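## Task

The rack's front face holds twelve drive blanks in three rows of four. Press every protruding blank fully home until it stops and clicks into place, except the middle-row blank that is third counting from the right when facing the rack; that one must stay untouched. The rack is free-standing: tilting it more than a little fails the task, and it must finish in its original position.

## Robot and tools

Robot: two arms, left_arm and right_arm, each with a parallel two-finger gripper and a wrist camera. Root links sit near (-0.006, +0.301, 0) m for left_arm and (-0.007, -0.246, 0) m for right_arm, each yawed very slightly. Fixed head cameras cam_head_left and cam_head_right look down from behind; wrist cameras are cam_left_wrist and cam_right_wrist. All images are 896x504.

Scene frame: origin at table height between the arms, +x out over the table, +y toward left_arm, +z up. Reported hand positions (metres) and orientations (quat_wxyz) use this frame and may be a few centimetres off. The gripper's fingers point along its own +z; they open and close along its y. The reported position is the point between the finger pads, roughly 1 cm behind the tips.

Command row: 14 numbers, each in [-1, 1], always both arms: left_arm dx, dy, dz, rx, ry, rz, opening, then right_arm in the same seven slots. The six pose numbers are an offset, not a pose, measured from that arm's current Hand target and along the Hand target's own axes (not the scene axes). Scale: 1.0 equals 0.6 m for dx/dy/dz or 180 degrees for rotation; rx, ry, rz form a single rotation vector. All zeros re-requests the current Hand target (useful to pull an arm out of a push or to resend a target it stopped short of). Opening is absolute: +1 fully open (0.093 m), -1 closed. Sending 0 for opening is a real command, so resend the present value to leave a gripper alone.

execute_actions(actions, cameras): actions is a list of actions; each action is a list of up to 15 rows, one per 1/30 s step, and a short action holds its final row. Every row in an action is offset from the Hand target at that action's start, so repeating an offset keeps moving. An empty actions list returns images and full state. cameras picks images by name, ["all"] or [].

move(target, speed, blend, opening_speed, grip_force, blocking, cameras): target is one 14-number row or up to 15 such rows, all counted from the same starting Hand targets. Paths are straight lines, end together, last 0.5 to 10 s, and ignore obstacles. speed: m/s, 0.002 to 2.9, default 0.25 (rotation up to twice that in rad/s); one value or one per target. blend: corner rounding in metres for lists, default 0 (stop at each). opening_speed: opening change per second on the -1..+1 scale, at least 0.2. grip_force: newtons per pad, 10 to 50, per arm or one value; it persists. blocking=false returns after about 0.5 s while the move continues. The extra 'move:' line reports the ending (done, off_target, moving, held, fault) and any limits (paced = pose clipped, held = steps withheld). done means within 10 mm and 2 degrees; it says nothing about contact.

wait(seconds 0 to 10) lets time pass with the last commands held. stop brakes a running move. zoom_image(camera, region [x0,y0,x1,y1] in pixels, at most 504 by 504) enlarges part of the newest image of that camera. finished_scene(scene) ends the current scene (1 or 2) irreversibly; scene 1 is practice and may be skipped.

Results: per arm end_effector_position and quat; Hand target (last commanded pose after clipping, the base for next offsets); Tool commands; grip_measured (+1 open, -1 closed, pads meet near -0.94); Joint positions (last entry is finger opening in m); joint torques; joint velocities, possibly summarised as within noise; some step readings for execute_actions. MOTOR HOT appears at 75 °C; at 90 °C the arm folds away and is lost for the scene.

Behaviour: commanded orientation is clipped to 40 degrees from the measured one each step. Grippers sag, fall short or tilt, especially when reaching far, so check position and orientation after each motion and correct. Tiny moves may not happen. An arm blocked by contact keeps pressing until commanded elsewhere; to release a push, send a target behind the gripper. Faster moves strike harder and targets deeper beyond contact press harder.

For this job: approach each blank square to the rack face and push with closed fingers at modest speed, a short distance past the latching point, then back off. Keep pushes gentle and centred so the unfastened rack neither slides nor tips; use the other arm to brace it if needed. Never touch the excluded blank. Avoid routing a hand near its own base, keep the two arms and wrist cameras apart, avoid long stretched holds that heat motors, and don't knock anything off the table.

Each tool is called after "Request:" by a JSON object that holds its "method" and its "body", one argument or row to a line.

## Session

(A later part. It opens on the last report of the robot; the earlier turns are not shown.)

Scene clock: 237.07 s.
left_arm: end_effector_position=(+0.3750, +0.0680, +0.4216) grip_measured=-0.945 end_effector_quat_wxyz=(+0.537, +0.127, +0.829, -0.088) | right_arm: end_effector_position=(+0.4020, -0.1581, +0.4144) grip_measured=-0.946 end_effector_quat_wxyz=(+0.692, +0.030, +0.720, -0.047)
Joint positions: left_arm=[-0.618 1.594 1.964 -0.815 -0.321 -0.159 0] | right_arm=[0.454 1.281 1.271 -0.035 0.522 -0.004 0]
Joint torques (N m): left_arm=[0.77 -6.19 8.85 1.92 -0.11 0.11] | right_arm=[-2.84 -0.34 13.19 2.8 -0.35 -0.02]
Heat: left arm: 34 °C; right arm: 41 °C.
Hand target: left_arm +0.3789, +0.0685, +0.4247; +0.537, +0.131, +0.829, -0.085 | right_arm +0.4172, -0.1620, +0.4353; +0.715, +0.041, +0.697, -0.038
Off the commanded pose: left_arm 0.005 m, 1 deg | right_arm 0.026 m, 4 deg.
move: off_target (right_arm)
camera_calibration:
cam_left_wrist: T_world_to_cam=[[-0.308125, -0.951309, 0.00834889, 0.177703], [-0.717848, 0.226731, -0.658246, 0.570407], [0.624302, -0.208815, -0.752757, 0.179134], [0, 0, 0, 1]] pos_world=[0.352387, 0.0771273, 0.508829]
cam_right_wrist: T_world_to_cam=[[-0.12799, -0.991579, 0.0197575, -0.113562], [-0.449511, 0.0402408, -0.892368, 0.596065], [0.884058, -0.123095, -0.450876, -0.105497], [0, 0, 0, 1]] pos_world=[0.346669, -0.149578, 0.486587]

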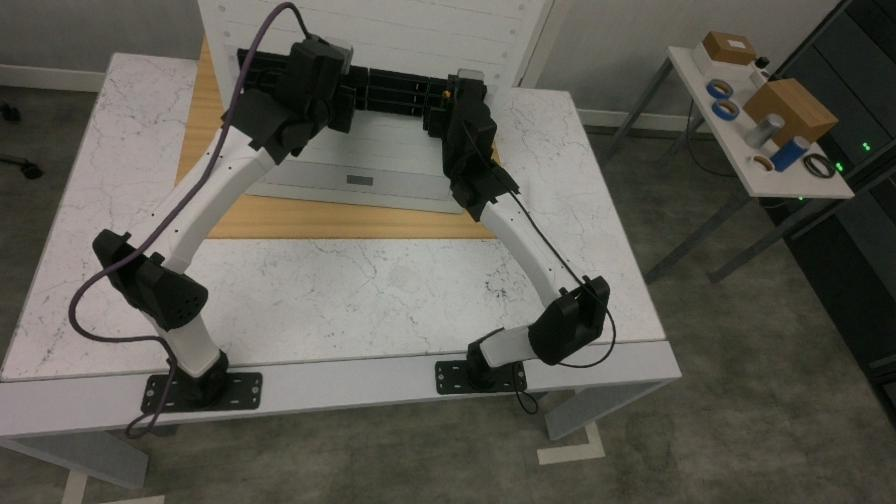

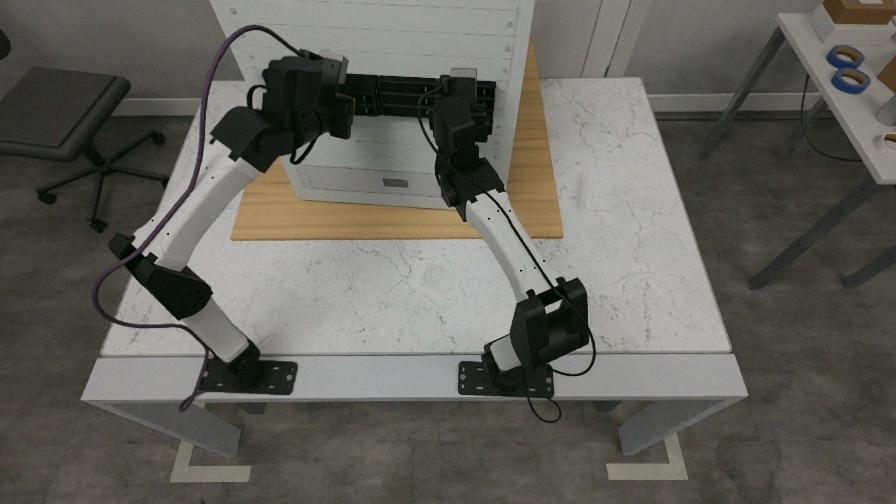

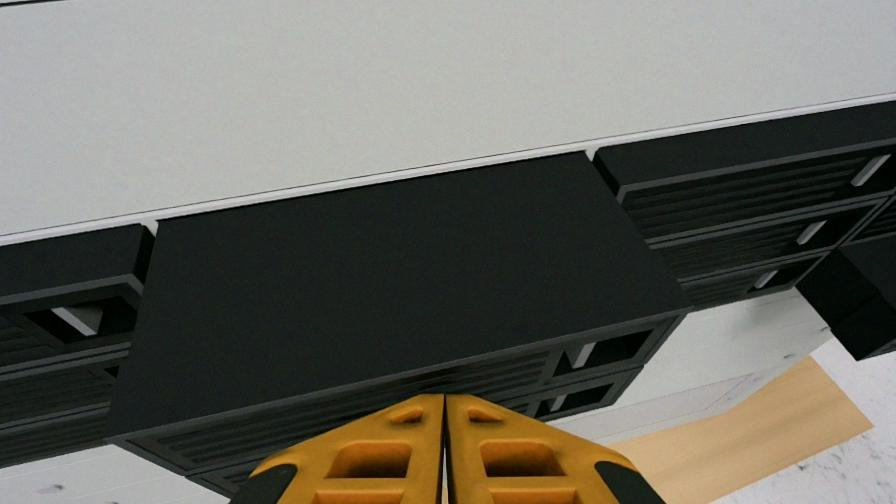

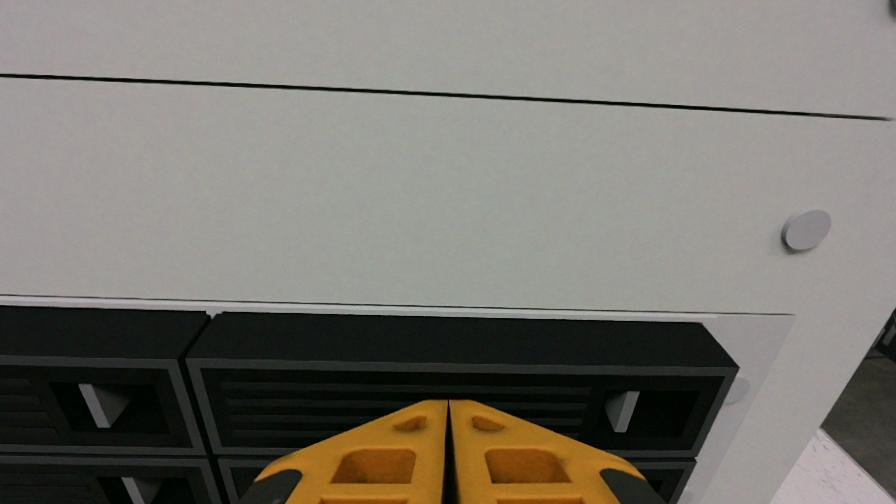

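Request:
{"method": "move", "body": {
  "target": [-0.0132,0.0081,0.0296,0,0,0,-0.95,0,0,-0.0583,0,0,0,-0.95],
  "speed": 0.05,
  "cameras": ["cam_left_wrist","cam_right_wrist"]
}}

Scene clock: 244.47 s.
left_arm: end_effector_position=(+0.3945, +0.0666, +0.4221) grip_measured=-0.945 end_effector_quat_wxyz=(+0.537, +0.128, +0.829, -0.088) | right_arm: end_effector_position=(+0.3879, -0.1580, +0.4279) grip_measured=-0.946 end_effector_quat_wxyz=(+0.706, +0.038, +0.706, -0.041)
Joint positions: left_arm=[-0.584 1.659 2.035 -0.816 -0.29 -0.143 0] | right_arm=[0.479 1.237 1.258 -0.022 0.551 -0.004 0]
Joint torques (N m): left_arm=[0.9 -6.86 8.79 1.9 -0.1 0.1] | right_arm=[0.77 -5.57 7.58 2.31 -0.04 -0.01]
Heat: left arm: 36 °C; right arm: 40 °C.
Hand target: left_arm +0.3988, +0.0671, +0.4249; +0.538, +0.131, +0.829, -0.085 | right_arm +0.3824, -0.1580, +0.4343; +0.715, +0.041, +0.697, -0.038
Off the commanded pose: left_arm 0.005 m, 1 deg | right_arm 0.009 m, 2 deg.
move: done
camera_calibration:
cam_left_wrist: T_world_to_cam=[[-0.308028, -0.951342, 0.008229, 0.182402], [-0.717921, 0.226757, -0.658157, 0.585097], [0.624266, -0.208638, -0.752836, 0.16716], [0, 0, 0, 1]] pos_world=[0.371886, 0.0757277, 0.509429]
cam_right_wrist: T_world_to_cam=[[-0.13249, -0.991181, -0.00259811, -0.104278], [-0.41343, 0.0576447, -0.908709, 0.597481], [0.900845, -0.119321, -0.417422, -0.107102], [0, 0, 0, 1]] pos_world=[0.329683, -0.150579, 0.497959]
Images, in order (width x height): cam_left_wrist 896x504, cam_right_wrist 896x504.

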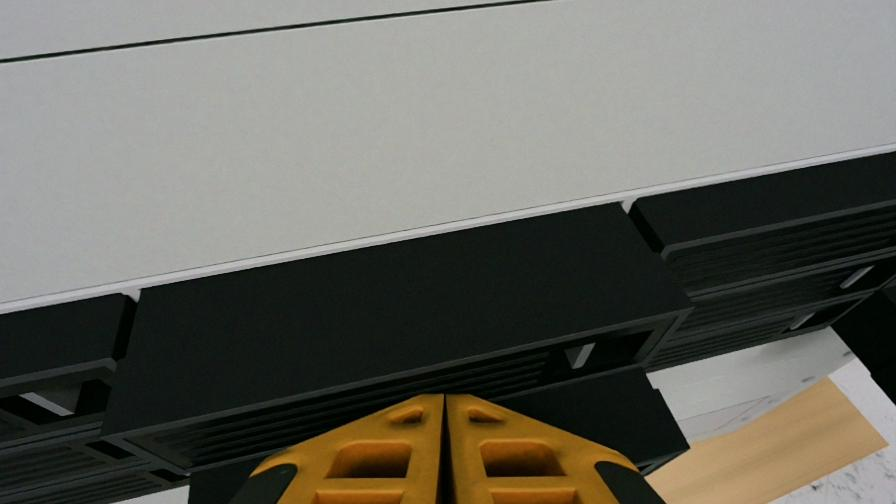

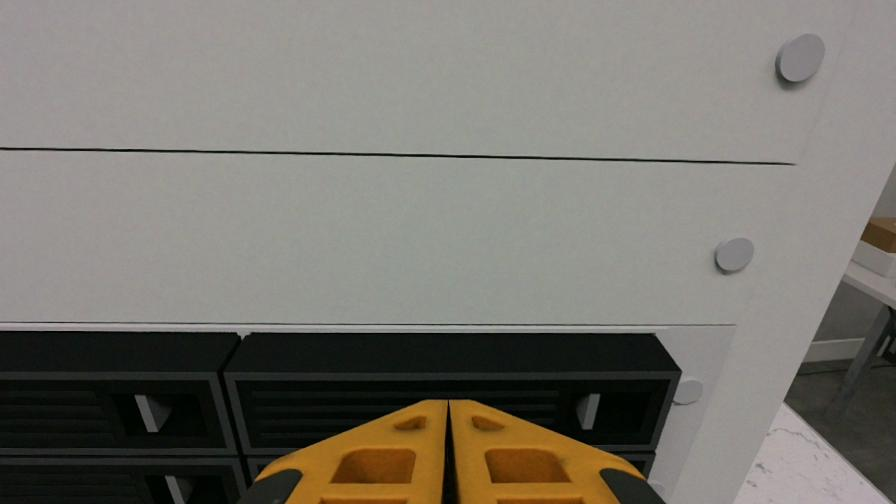

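Request:
{"method": "move", "body": {
  "target": [
    [-0.0066,0.0041,0.0148,0,0,0,-0.95,-0.0017,0,-0.0667,0,0,0,-0.95],
    [-0.0132,0.0081,0.0296,0,0,0,-0.95,0.1233,-0.0008,-0.0698,0,0,0,-0.95]
  ],
  "speed": [0.07,0.1],
  "cameras": ["cam_left_wrist","cam_right_wrist"]
}}

Scene clock: 259.67 s.
left_arm: end_effector_position=(+0.4099, +0.0653, +0.4230) grip_measured=-0.945 end_effector_quat_wxyz=(+0.534, +0.131, +0.831, -0.089) | right_arm: end_effector_position=(+0.3470, -0.1535, +0.3515) grip_measured=-0.946 end_effector_quat_wxyz=(+0.704, +0.038, +0.708, -0.043)
Joint positions: left_arm=[-0.556 1.723 2.12 -0.841 -0.258 -0.13 0] | right_arm=[0.579 1.062 0.855 0.201 0.651 -0.004 0]
Joint torques (N m): left_arm=[1.21 -6.67 8.7 2.15 -0.17 0.11] | right_arm=[0.73 -4.18 8.23 2.36 0.01 -0.05]
Heat: left arm: 36 °C; right arm: 39 °C.
Hand target: left_arm +0.4189, +0.0658, +0.4250; +0.538, +0.131, +0.829, -0.085 | right_arm +0.3426, -0.1537, +0.3593; +0.715, +0.041, +0.697, -0.038
Off the commanded pose: left_arm 0.009 m, 1 deg | right_arm 0.009 m, 2 deg.
move: done
camera_calibration:
cam_left_wrist: T_world_to_cam=[[-0.313951, -0.949407, 0.00777789, 0.188488], [-0.721155, 0.233127, -0.652371, 0.595486], [0.617553, -0.210421, -0.75786, 0.16296], [0, 0, 0, 1]] pos_world=[0.387977, 0.0744179, 0.510513]
cam_right_wrist: T_world_to_cam=[[-0.133222, -0.991086, 0.0000666179, -0.105998], [-0.416555, 0.0559325, -0.907388, 0.511266], [0.899296, -0.120912, -0.420294, -0.100336], [0, 0, 0, 1]] pos_world=[0.289081, -0.145782, 0.421753]
Images, in order (width x height): cam_left_wrist 896x504, cam_right_wrist 896x504.

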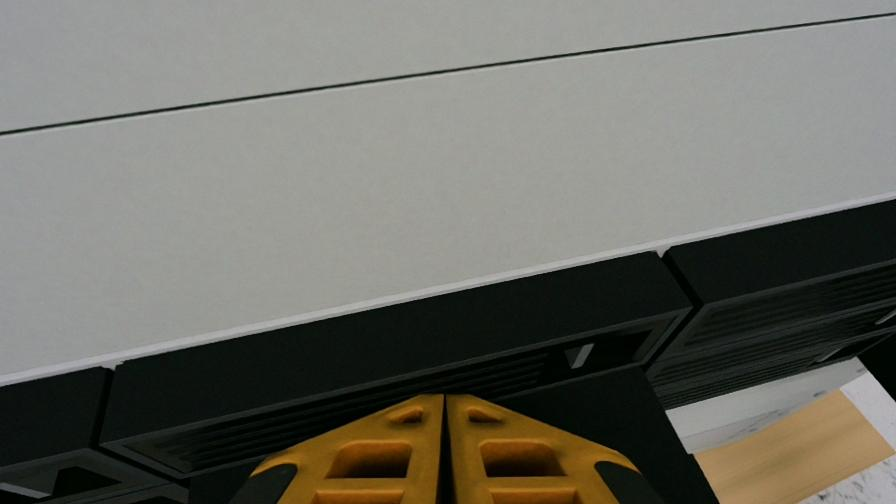

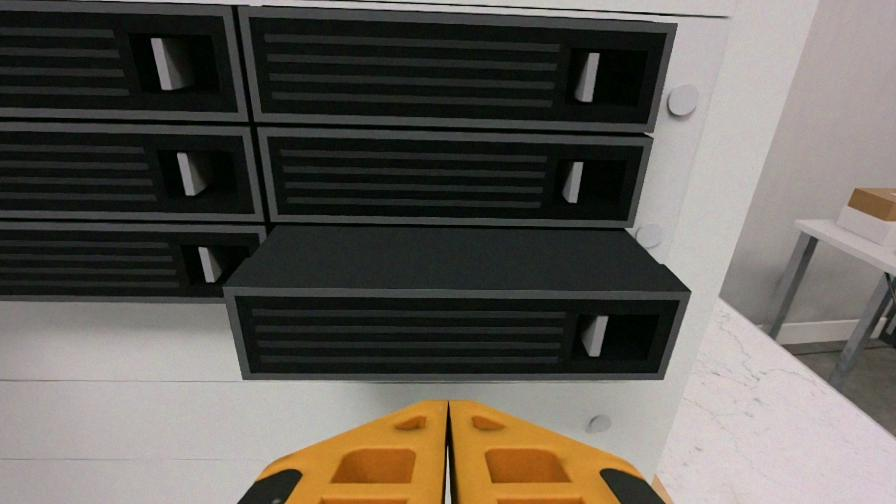

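Request:
{"method": "move", "body": {
  "target": [-0.0033,0.002,0.0074,0,0,0,-0.95,-0.0025,0,0.1001,0,0,0,-0.95],
  "speed": 0.05,
  "cameras": ["cam_left_wrist","cam_right_wrist"]
}}

Scene clock: 269.10 s.
left_arm: end_effector_position=(+0.4103, +0.0652, +0.4229) grip_measured=-0.945 end_effector_quat_wxyz=(+0.529, +0.134, +0.833, -0.089) | right_arm: end_effector_position=(+0.3973, -0.1599, +0.3368) grip_measured=-0.946 end_effector_quat_wxyz=(+0.693, +0.032, +0.719, -0.049)
Joint positions: left_arm=[-0.552 1.734 2.144 -0.863 -0.248 -0.127 0] | right_arm=[0.458 1.238 0.93 0.266 0.532 -0.004 0]
Joint torques (N m): left_arm=[1.5 -6.22 8.39 2.27 -0.16 0.1] | right_arm=[-0.85 -3.44 13.23 2.46 -0.18 -0.01]
Heat: left arm: 37 °C; right arm: 38 °C.
Hand target: left_arm +0.4239, +0.0654, +0.4249; +0.538, +0.131, +0.829, -0.085 | right_arm +0.4022, -0.1604, +0.3623; +0.715, +0.041, +0.697, -0.038
Off the commanded pose: left_arm 0.014 m, 1 deg | right_arm 0.026 m, 4 deg.
move: off_target (left_arm, right_arm)
camera_calibration:
cam_left_wrist: T_world_to_cam=[[-0.320295, -0.947294, 0.00676028, 0.19143], [-0.725472, 0.240692, -0.644793, 0.593855], [0.609181, -0.211428, -0.764327, 0.168873], [0, 0, 0, 1]] pos_world=[0.389265, 0.0741089, 0.510693]
cam_right_wrist: T_world_to_cam=[[-0.133664, -0.99085, 0.0187142, -0.111665], [-0.446949, 0.0434171, -0.893505, 0.524703], [0.884517, -0.127794, -0.448663, -0.138238], [0, 0, 0, 1]] pos_world=[0.341864, -0.15109, 0.408892]
Images, in order (width x height): cam_left_wrist 896x504, cam_right_wrist 896x504.

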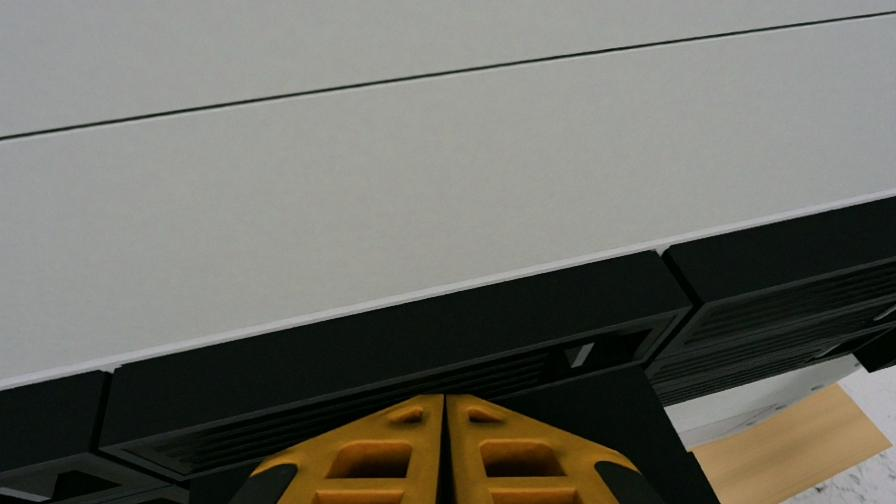

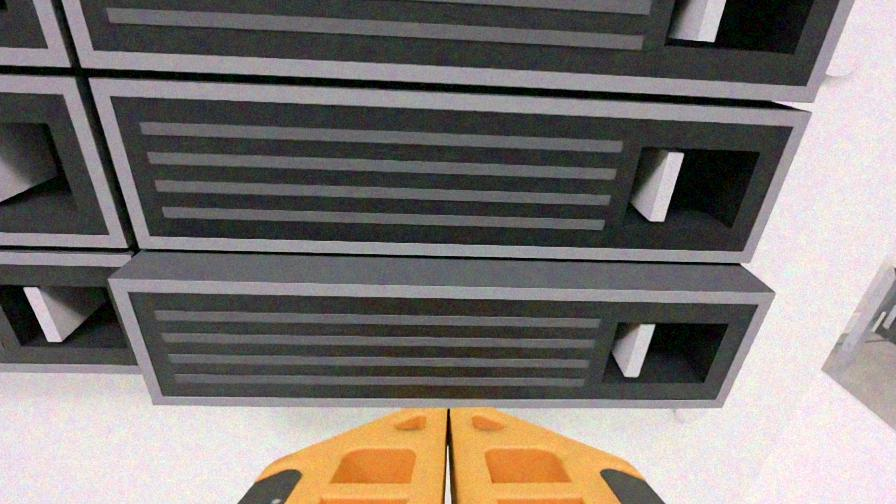

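Request:
{"method": "move", "body": {
  "target": [
    [-0.0020,0.0012,0.0044,0,0,0,-0.95,-0.0337,0.0002,-0.0125,0,0,0,-0.95],
    [0.0264,-0.0162,-0.0592,0,0,0,-0.95,-0.0328,0,0.0209,0,0,0,-0.95]
  ],
  "speed": [0.04,0.05],
  "cameras": ["cam_left_wrist","cam_right_wrist"]
}}

Scene clock: 277.50 s.
left_arm: end_effector_position=(+0.3910, +0.0652, +0.4210) grip_measured=-0.945 end_effector_quat_wxyz=(+0.534, +0.137, +0.830, -0.081) | right_arm: end_effector_position=(+0.4062, -0.1629, +0.3381) grip_measured=-0.946 end_effector_quat_wxyz=(+0.672, +0.025, +0.738, -0.060)
Joint positions: left_arm=[-0.593 1.657 2.037 -0.83 -0.298 -0.128 0] | right_arm=[0.438 1.27 1.011 0.156 0.518 -0.004 0]
Joint torques (N m): left_arm=[-0.69 -11.11 4.77 2.02 -0.28 -0.14] | right_arm=[-0.9 -3.97 14.91 2.91 -0.23 -0.01]
Heat: left arm: 38 °C; right arm: 39 °C.
Hand target: left_arm +0.3838, +0.0681, +0.4249; +0.538, +0.131, +0.829, -0.085 | right_arm +0.4142, -0.1619, +0.3822; +0.715, +0.041, +0.697, -0.038
Off the commanded pose: left_arm 0.009 m, 1 deg | right_arm 0.045 m, 7 deg.
move: off_target (right_arm)
camera_calibration:
cam_left_wrist: T_world_to_cam=[[-0.316729, -0.948435, -0.012394, 0.191933], [-0.716973, 0.247946, -0.651516, 0.577564], [0.620993, -0.197468, -0.758534, 0.171186], [0, 0, 0, 1]] pos_world=[0.368583, 0.0726349, 0.508521]
cam_right_wrist: T_world_to_cam=[[-0.138575, -0.989108, 0.0496319, -0.121663], [-0.496729, 0.0260615, -0.867514, 0.538588], [0.856771, -0.144869, -0.49493, -0.121796], [0, 0, 0, 1]] pos_world=[0.355024, -0.152019, 0.41299]
Images, in order (width x height): cam_left_wrist 896x504, cam_right_wrist 896x504.

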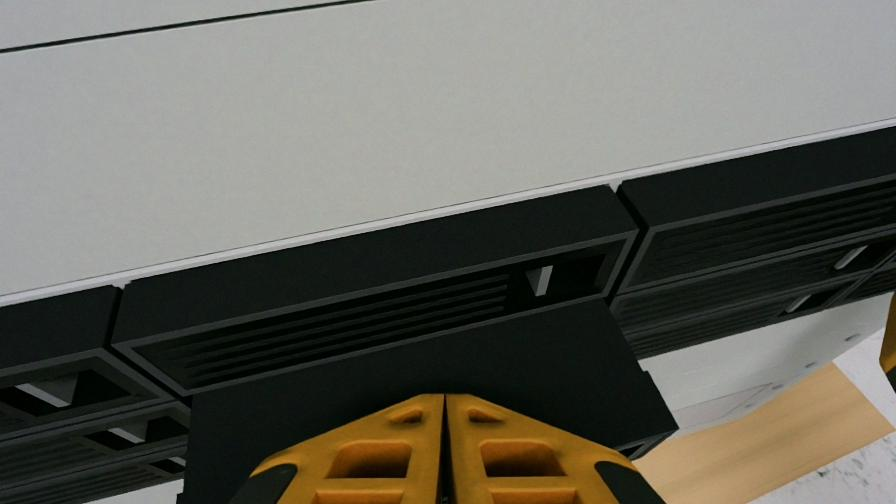

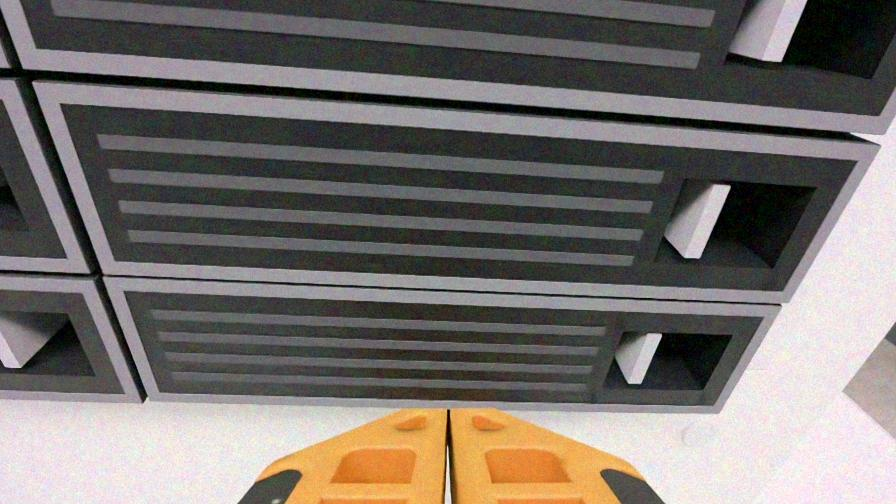

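Request:
{"method": "move", "body": {
  "target": [
    [0.0112,-0.0163,-0.0660,0,0,0,-0.95,0.0319,0,-0.0592,0,0,0,-0.95],
    [0.0112,-0.0163,-0.0660,0,0,0,-0.95,0.0052,0,-0.0585,0,0,0,-0.95],
    [0.0112,-0.0163,-0.0660,0,0,0,-0.95,0.0068,0,0.0083,0,0,0,-0.95]
  ],
  "speed": 0.06,
  "cameras": ["all"]
}}

Scene clock: 289.50 s.
left_arm: end_effector_position=(+0.3507, +0.0673, +0.4357) grip_measured=-0.945 end_effector_quat_wxyz=(+0.540, +0.135, +0.826, -0.084) | right_arm: end_effector_position=(+0.4018, -0.1616, +0.3576) grip_measured=-0.946 end_effector_quat_wxyz=(+0.693, +0.036, +0.718, -0.051)
Joint positions: left_arm=[-0.674 1.561 1.997 -0.883 -0.371 -0.165 0] | right_arm=[0.45 1.252 1.019 0.195 0.531 -0.004 0]
Joint torques (N m): left_arm=[-0.64 -9.26 4.53 1.9 -0.32 -0.16] | right_arm=[-2.8 0.39 14.42 2.7 -0.5 -0.02]
Heat: left arm: 37 °C; right arm: 41 °C.
Hand target: left_arm +0.3438, +0.0708, +0.4349; +0.538, +0.131, +0.829, -0.085 | right_arm +0.4192, -0.1624, +0.3785; +0.715, +0.041, +0.697, -0.038
Off the commanded pose: left_arm 0.008 m, 1 deg | right_arm 0.027 m, 4 deg.
move: off_target (right_arm)
camera_calibration:
cam_left_wrist: T_world_to_cam=[[-0.315936, -0.948754, -0.00709131, 0.178831], [-0.709116, 0.241089, -0.662594, 0.560224], [0.630348, -0.204309, -0.748945, 0.200787], [0, 0, 0, 1]] pos_world=[0.327197, 0.0756251, 0.522848]
cam_right_wrist: T_world_to_cam=[[-0.141682, -0.989767, 0.0169538, -0.109185], [-0.443805, 0.048202, -0.894826, 0.545303], [0.884852, -0.134305, -0.446093, -0.135184], [0, 0, 0, 1]] pos_world=[0.346157, -0.152508, 0.429497]

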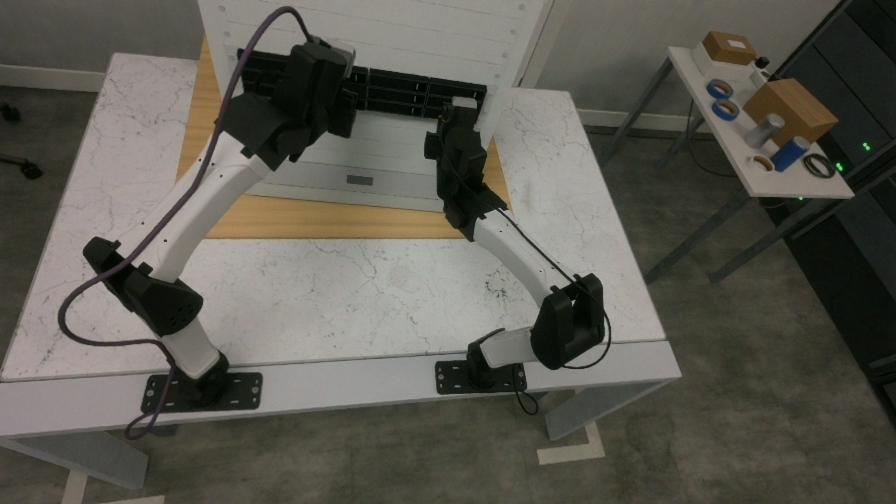

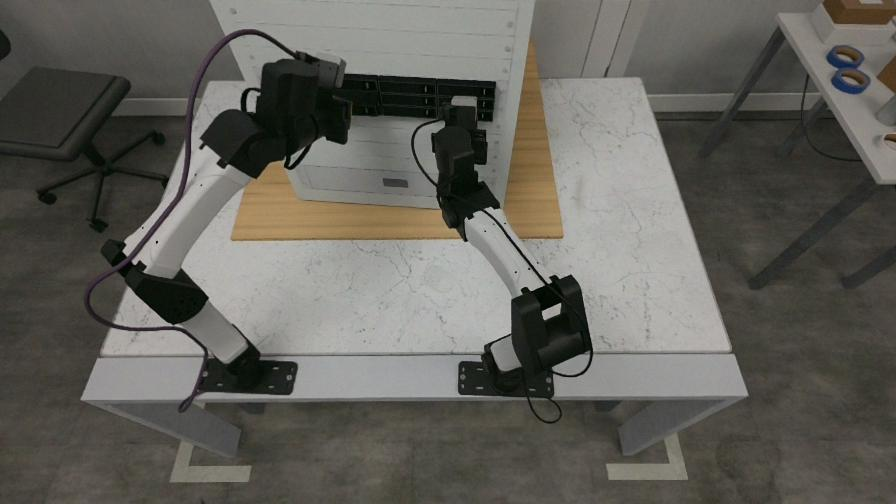

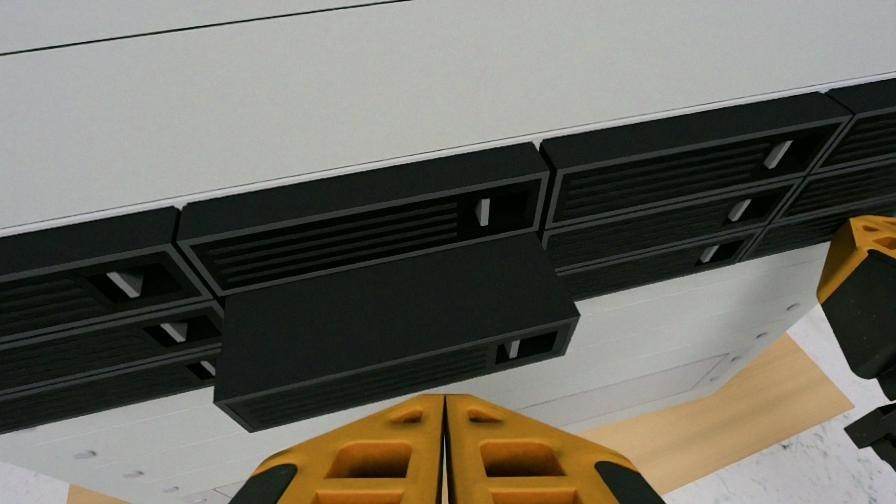

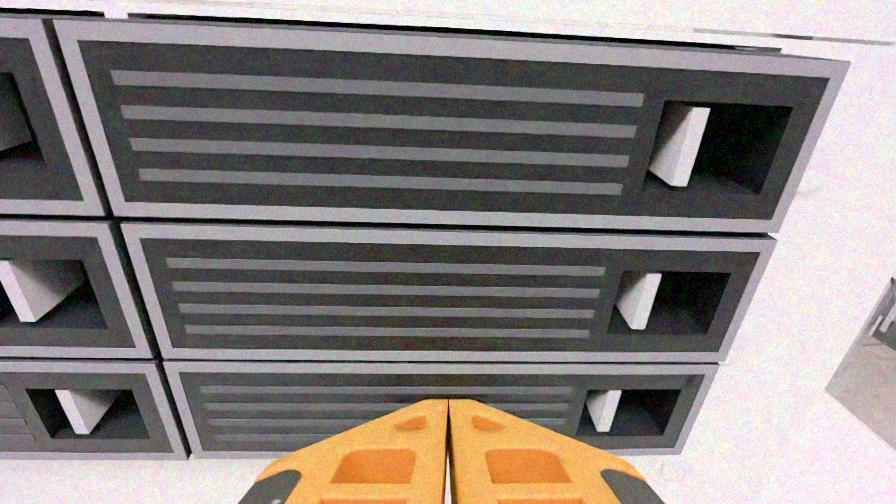

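Request:
{"method": "move", "body": {
  "target": [
    [0.0089,-0.0071,-0.02,0,0,0,-0.95,-0.0026,0,-0.1042,0,0,0,-0.95],
    [0.1194,-0.0071,0.0294,0,-0.2667,0,-0.95,-0.016,-0.0013,-0.0988,-0.0349,0.1411,-0.0079,-0.95]
  ],
  "speed": [0.1,0.15],
  "cameras": ["all"]
}}

Scene clock: 340.57 s.
left_arm: end_effector_position=(+0.3266, +0.0711, +0.3734) grip_measured=-0.945 end_effector_quat_wxyz=(+0.832, +0.075, +0.532, -0.141) | right_arm: end_effector_position=(+0.3574, -0.1551, +0.3738) grip_measured=-0.946 end_effector_quat_wxyz=(+0.534, -0.010, +0.845, -0.008)
Joint positions: left_arm=[-0.725 1.37 0.703 1.149 -0.419 0.183 0] | right_arm=[0.446 1.265 1.497 -0.709 0.367 0.157 0]
Joint torques (N m): left_arm=[1.02 -4.59 5.09 1.77 0.15 0.07] | right_arm=[-0.83 -2.8 11.62 2.04 -0.04 0.21]
Heat: left arm: 35 °C; right arm: 42 °C.
Hand target: left_arm +0.3301, +0.0708, +0.3623; +0.828, +0.085, +0.538, -0.131 | right_arm +0.3600, -0.1566, +0.3865; +0.545, +0.001, +0.839, +0.001
Off the commanded pose: left_arm 0.012 m, 2 deg | right_arm 0.013 m, 2 deg.
move: off_target (left_arm, right_arm)
camera_calibration:
cam_left_wrist: T_world_to_cam=[[-0.31572, -0.94859, 0.0223345, 0.163258], [-0.00224127, -0.0227929, -0.999738, 0.414769], [0.94885, -0.315687, 0.0050701, -0.207608], [0, 0, 0, 1]] pos_world=[0.249463, 0.0987798, 0.412066]
cam_right_wrist: T_world_to_cam=[[-0.0128564, -0.99957, 0.0263642, -0.160352], [-0.765915, -0.00710575, -0.642903, 0.552167], [0.642814, -0.0284582, -0.765494, 0.134525], [0, 0, 0, 1]] pos_world=[0.334377, -0.152531, 0.462195]

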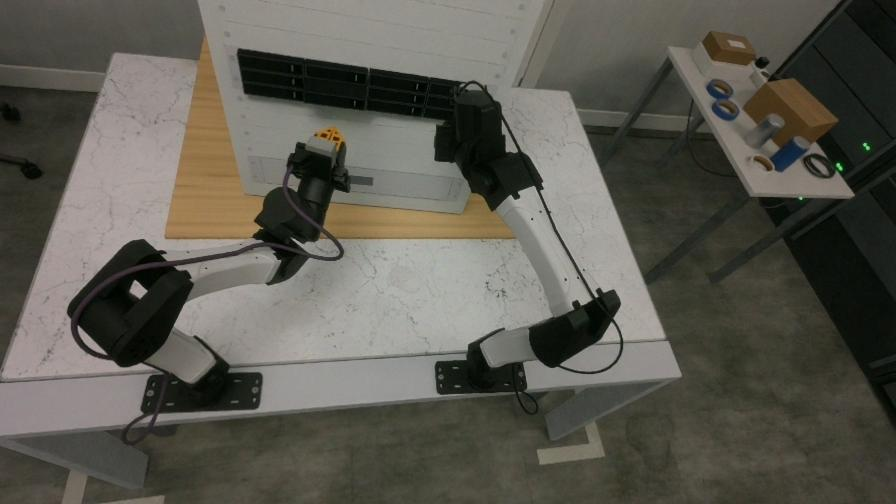

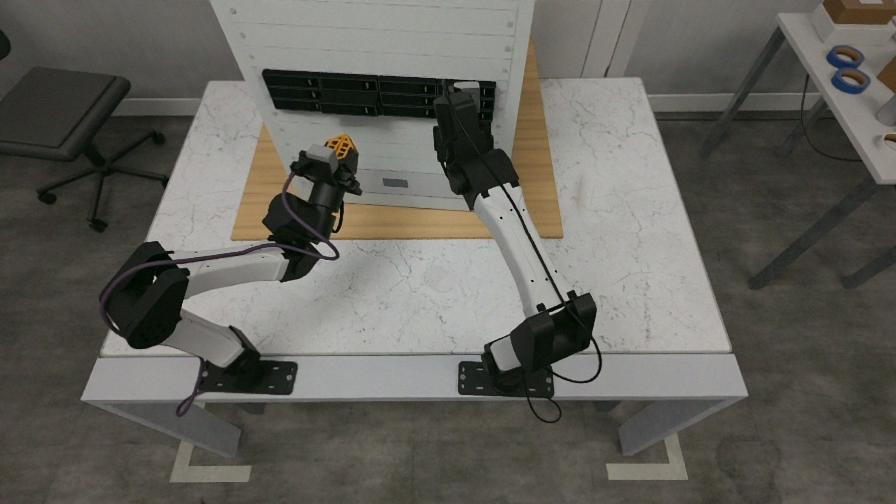

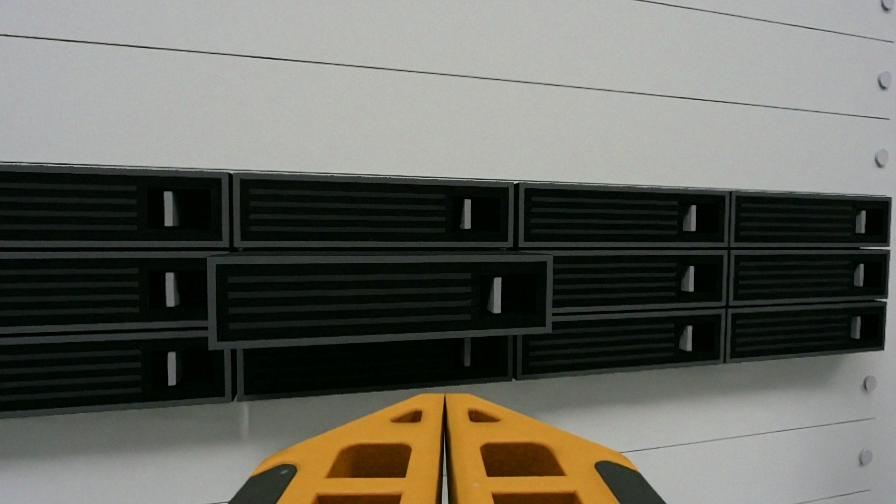

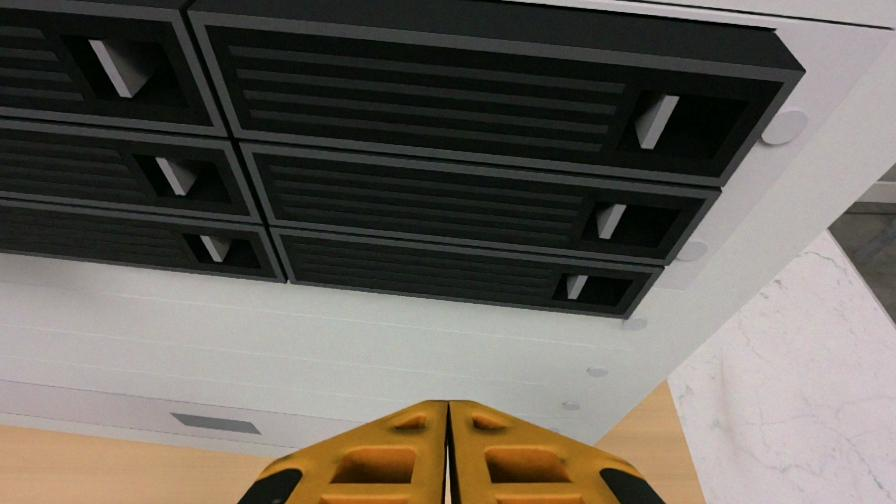

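Request:
{"method": "move", "body": {
  "target": [0.0244,0,-0.0108,0,0,0,-0.95,-0.0236,-0.0065,0.053,0,0,0,-0.95],
  "speed": 0.06,
  "cameras": ["cam_left_wrist","cam_right_wrist"]
}}

Scene clock: 361.30 s.
left_arm: end_effector_position=(+0.3271, +0.0706, +0.3574) grip_measured=-0.945 end_effector_quat_wxyz=(+0.832, +0.075, +0.532, -0.141) | right_arm: end_effector_position=(+0.3895, -0.1599, +0.3689) grip_measured=-0.946 end_effector_quat_wxyz=(+0.525, +0.000, +0.851, -0.004)
Joint positions: left_arm=[-0.725 1.407 0.661 1.228 -0.419 0.183 0] | right_arm=[0.381 1.37 1.568 -0.689 0.31 0.153 0]
Joint torques (N m): left_arm=[0.91 -4.59 4.86 1.82 0.15 0.07] | right_arm=[-0.75 -3.93 11.78 2.3 -0.04 -0.09]
Heat: left arm: 34 °C; right arm: 43 °C.
Hand target: left_arm +0.3301, +0.0709, +0.3462; +0.828, +0.085, +0.538, -0.131 | right_arm +0.3948, -0.1605, +0.3865; +0.545, +0.001, +0.839, +0.001
Off the commanded pose: left_arm 0.012 m, 2 deg | right_arm 0.018 m, 3 deg.
move: off_target (left_arm, right_arm)
camera_calibration:
cam_left_wrist: T_world_to_cam=[[-0.31572, -0.94859, 0.0223345, 0.163299], [-0.00224127, -0.0227929, -0.999738, 0.398763], [0.94885, -0.315687, 0.0050701, -0.20816], [0, 0, 0, 1]] pos_world=[0.249963, 0.0982798, 0.396066]
cam_right_wrist: T_world_to_cam=[[-0.0253349, -0.999627, 0.0101686, -0.153891], [-0.779981, 0.0134036, -0.625659, 0.575964], [0.62529, -0.0237823, -0.78003, 0.122836], [0, 0, 0, 1]] pos_world=[0.368534, -0.158632, 0.457738]
Images, in order (width x height): cam_left_wrist 896x504, cam_right_wrist 896x504.

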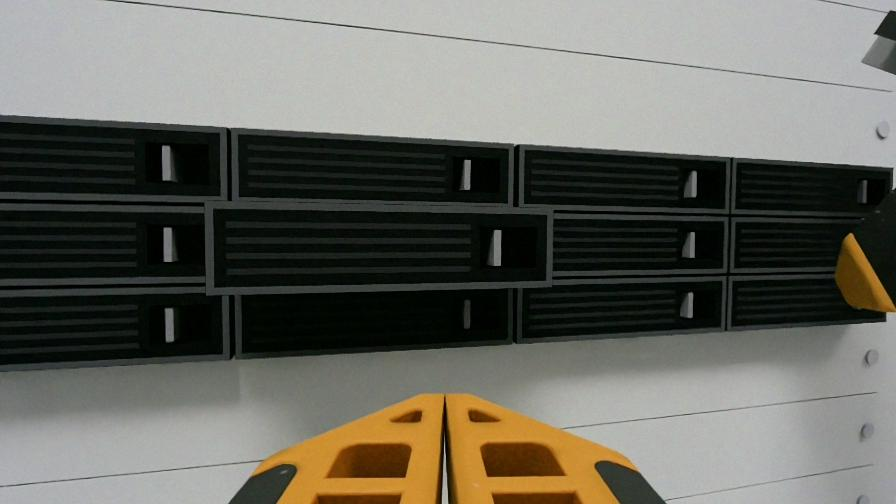

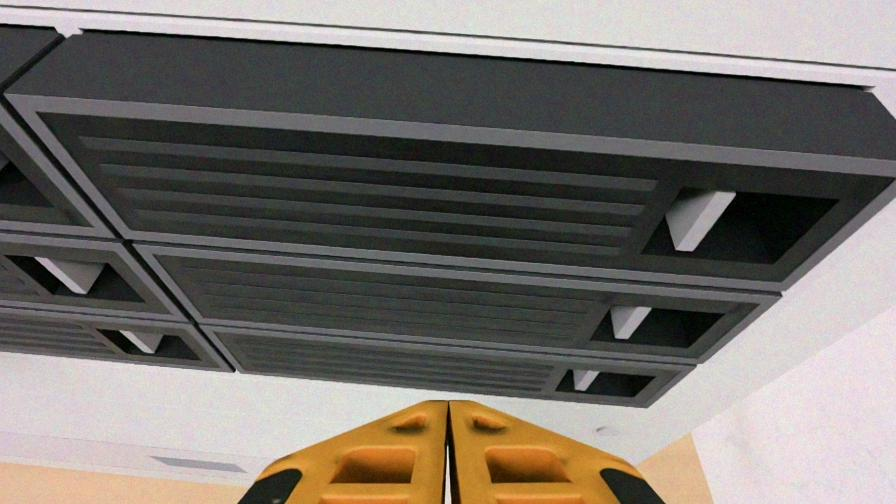

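Request:
{"method": "move", "body": {
  "target": [-0.0116,0.0154,0.0724,0,0,0,-0.95,0.0809,0.0092,-0.0731,0,-0.2667,0,-0.95],
  "speed": 0.12,
  "cameras": ["cam_left_wrist","cam_right_wrist"]
}}

Scene clock: 381.90 s.
left_arm: end_effector_position=(+0.3620, +0.0700, +0.3646) grip_measured=-0.945 end_effector_quat_wxyz=(+0.827, +0.089, +0.540, -0.125) | right_arm: end_effector_position=(+0.3363, -0.1597, +0.3605) grip_measured=-0.946 end_effector_quat_wxyz=(+0.836, +0.009, +0.549, -0.003)
Joint positions: left_arm=[-0.642 1.472 0.778 1.133 -0.345 0.172 0] | right_arm=[0.482 1.128 0.52 1.059 0.421 -0.182 0]
Joint torques (N m): left_arm=[0.9 -5.39 9.32 1.67 0.13 -0.19] | right_arm=[0.85 -1.85 7.57 2.02 -0.29 -0.09]
Heat: left arm: 34 °C; right arm: 42 °C.
Hand target: left_arm +0.3680, +0.0681, +0.3702; +0.828, +0.085, +0.538, -0.131 | right_arm +0.3350, -0.1548, +0.3600; +0.839, +0.001, +0.544, +0.001
Off the commanded pose: left_arm 0.008 m, 1 deg | right_arm 0.005 m, 1 deg.
move: done
camera_calibration:
cam_left_wrist: T_world_to_cam=[[-0.304613, -0.952356, -0.0151385, 0.183489], [-0.0145705, 0.0205512, -0.999683, 0.407498], [0.952365, -0.304296, -0.0201364, -0.234305], [0, 0, 0, 1]] pos_world=[0.284975, 0.0950738, 0.405428]
cam_right_wrist: T_world_to_cam=[[-0.0309554, -0.99916, -0.0268619, -0.13966], [-0.0201176, 0.0274922, -0.99942, 0.410679], [0.999318, -0.030397, -0.0209518, -0.250789], [0, 0, 0, 1]] pos_world=[0.254557, -0.158456, 0.401434]
Images, in order (width x height): cam_left_wrist 896x504, cam_right_wrist 896x504.

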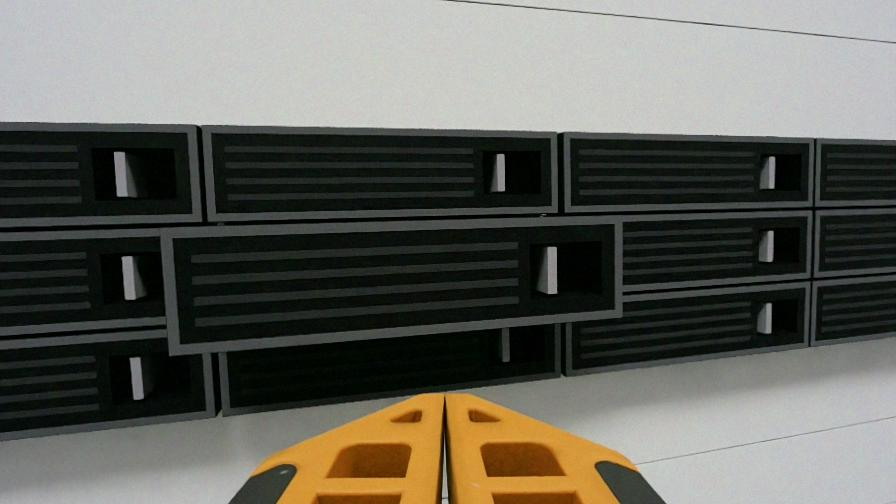

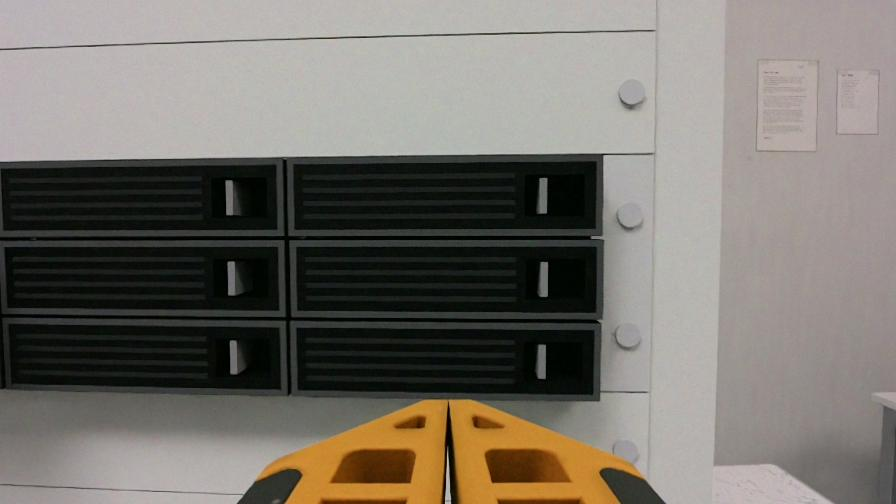

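Request:
{"method": "move", "body": {
  "target": [0.0246,0.0171,0.0634,0,0,0,-0.95,0.0371,-0.0101,0.0832,0,0,0,-0.95],
  "speed": 0.06,
  "cameras": ["all"]
}}

Scene clock: 394.83 s.
left_arm: end_effector_position=(+0.4035, +0.0671, +0.3675) grip_measured=-0.945 end_effector_quat_wxyz=(+0.828, +0.089, +0.540, -0.125) | right_arm: end_effector_position=(+0.3877, -0.1597, +0.3417) grip_measured=-0.946 end_effector_quat_wxyz=(+0.825, -0.009, +0.565, -0.010)
Joint positions: left_arm=[-0.567 1.599 0.915 1.115 -0.278 0.139 0] | right_arm=[0.386 1.346 0.619 1.117 0.319 -0.156 0]
Joint torques (N m): left_arm=[0.9 -6.65 9.31 1.73 0.14 -0.2] | right_arm=[-0.76 -3.51 11.64 2.08 -0.27 0.23]
Heat: left arm: 35 °C; right arm: 41 °C.
Hand target: left_arm +0.4100, +0.0654, +0.3722; +0.828, +0.085, +0.538, -0.131 | right_arm +0.3897, -0.1609, +0.3599; +0.839, +0.001, +0.545, +0.000
Off the commanded pose: left_arm 0.008 m, 1 deg | right_arm 0.018 m, 3 deg.
move: off_target (right_arm)
camera_calibration:
cam_left_wrist: T_world_to_cam=[[-0.303457, -0.952741, -0.0140527, 0.192629], [-0.0138896, 0.0191696, -0.99972, 0.410883], [0.952744, -0.303177, -0.0190504, -0.275323], [0, 0, 0, 1]] pos_world=[0.326474, 0.0921775, 0.40823]
cam_right_wrist: T_world_to_cam=[[-0.0232686, -0.999657, 0.0120279, -0.154845], [-0.0605395, -0.0106001, -0.99811, 0.401999], [0.997895, -0.0239527, -0.060272, -0.287555], [0, 0, 0, 1]] pos_world=[0.307684, -0.157418, 0.38577]

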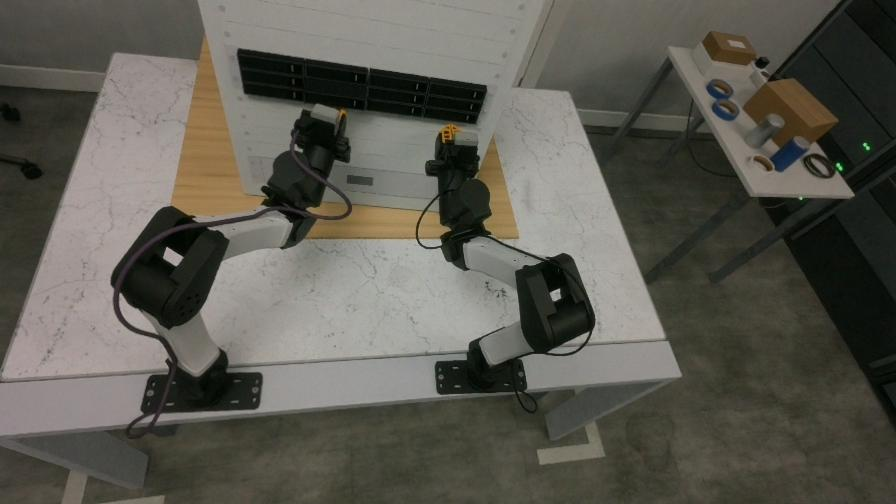

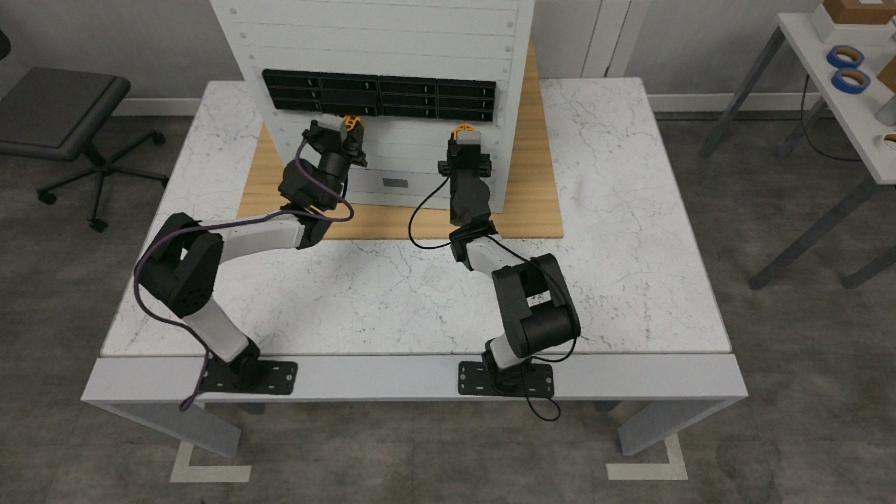

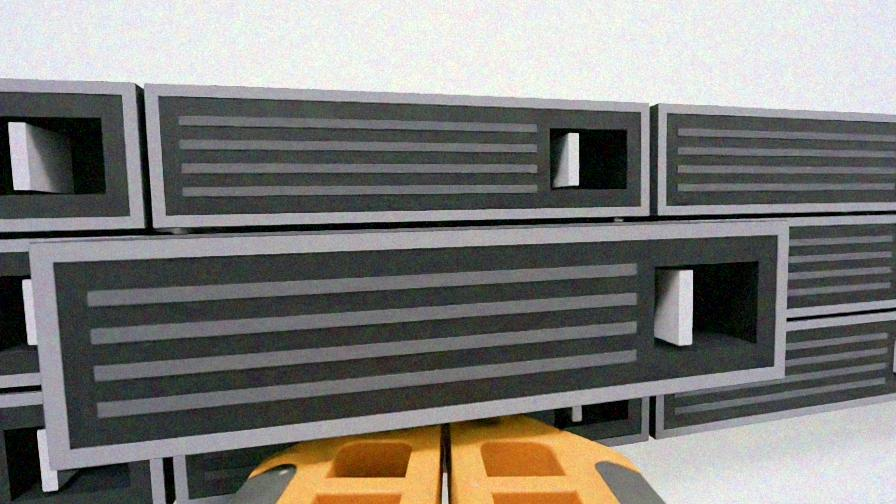

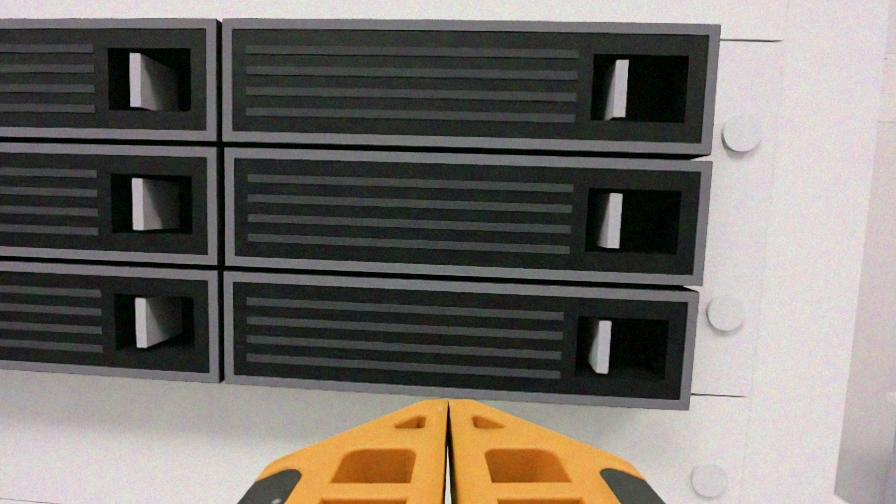

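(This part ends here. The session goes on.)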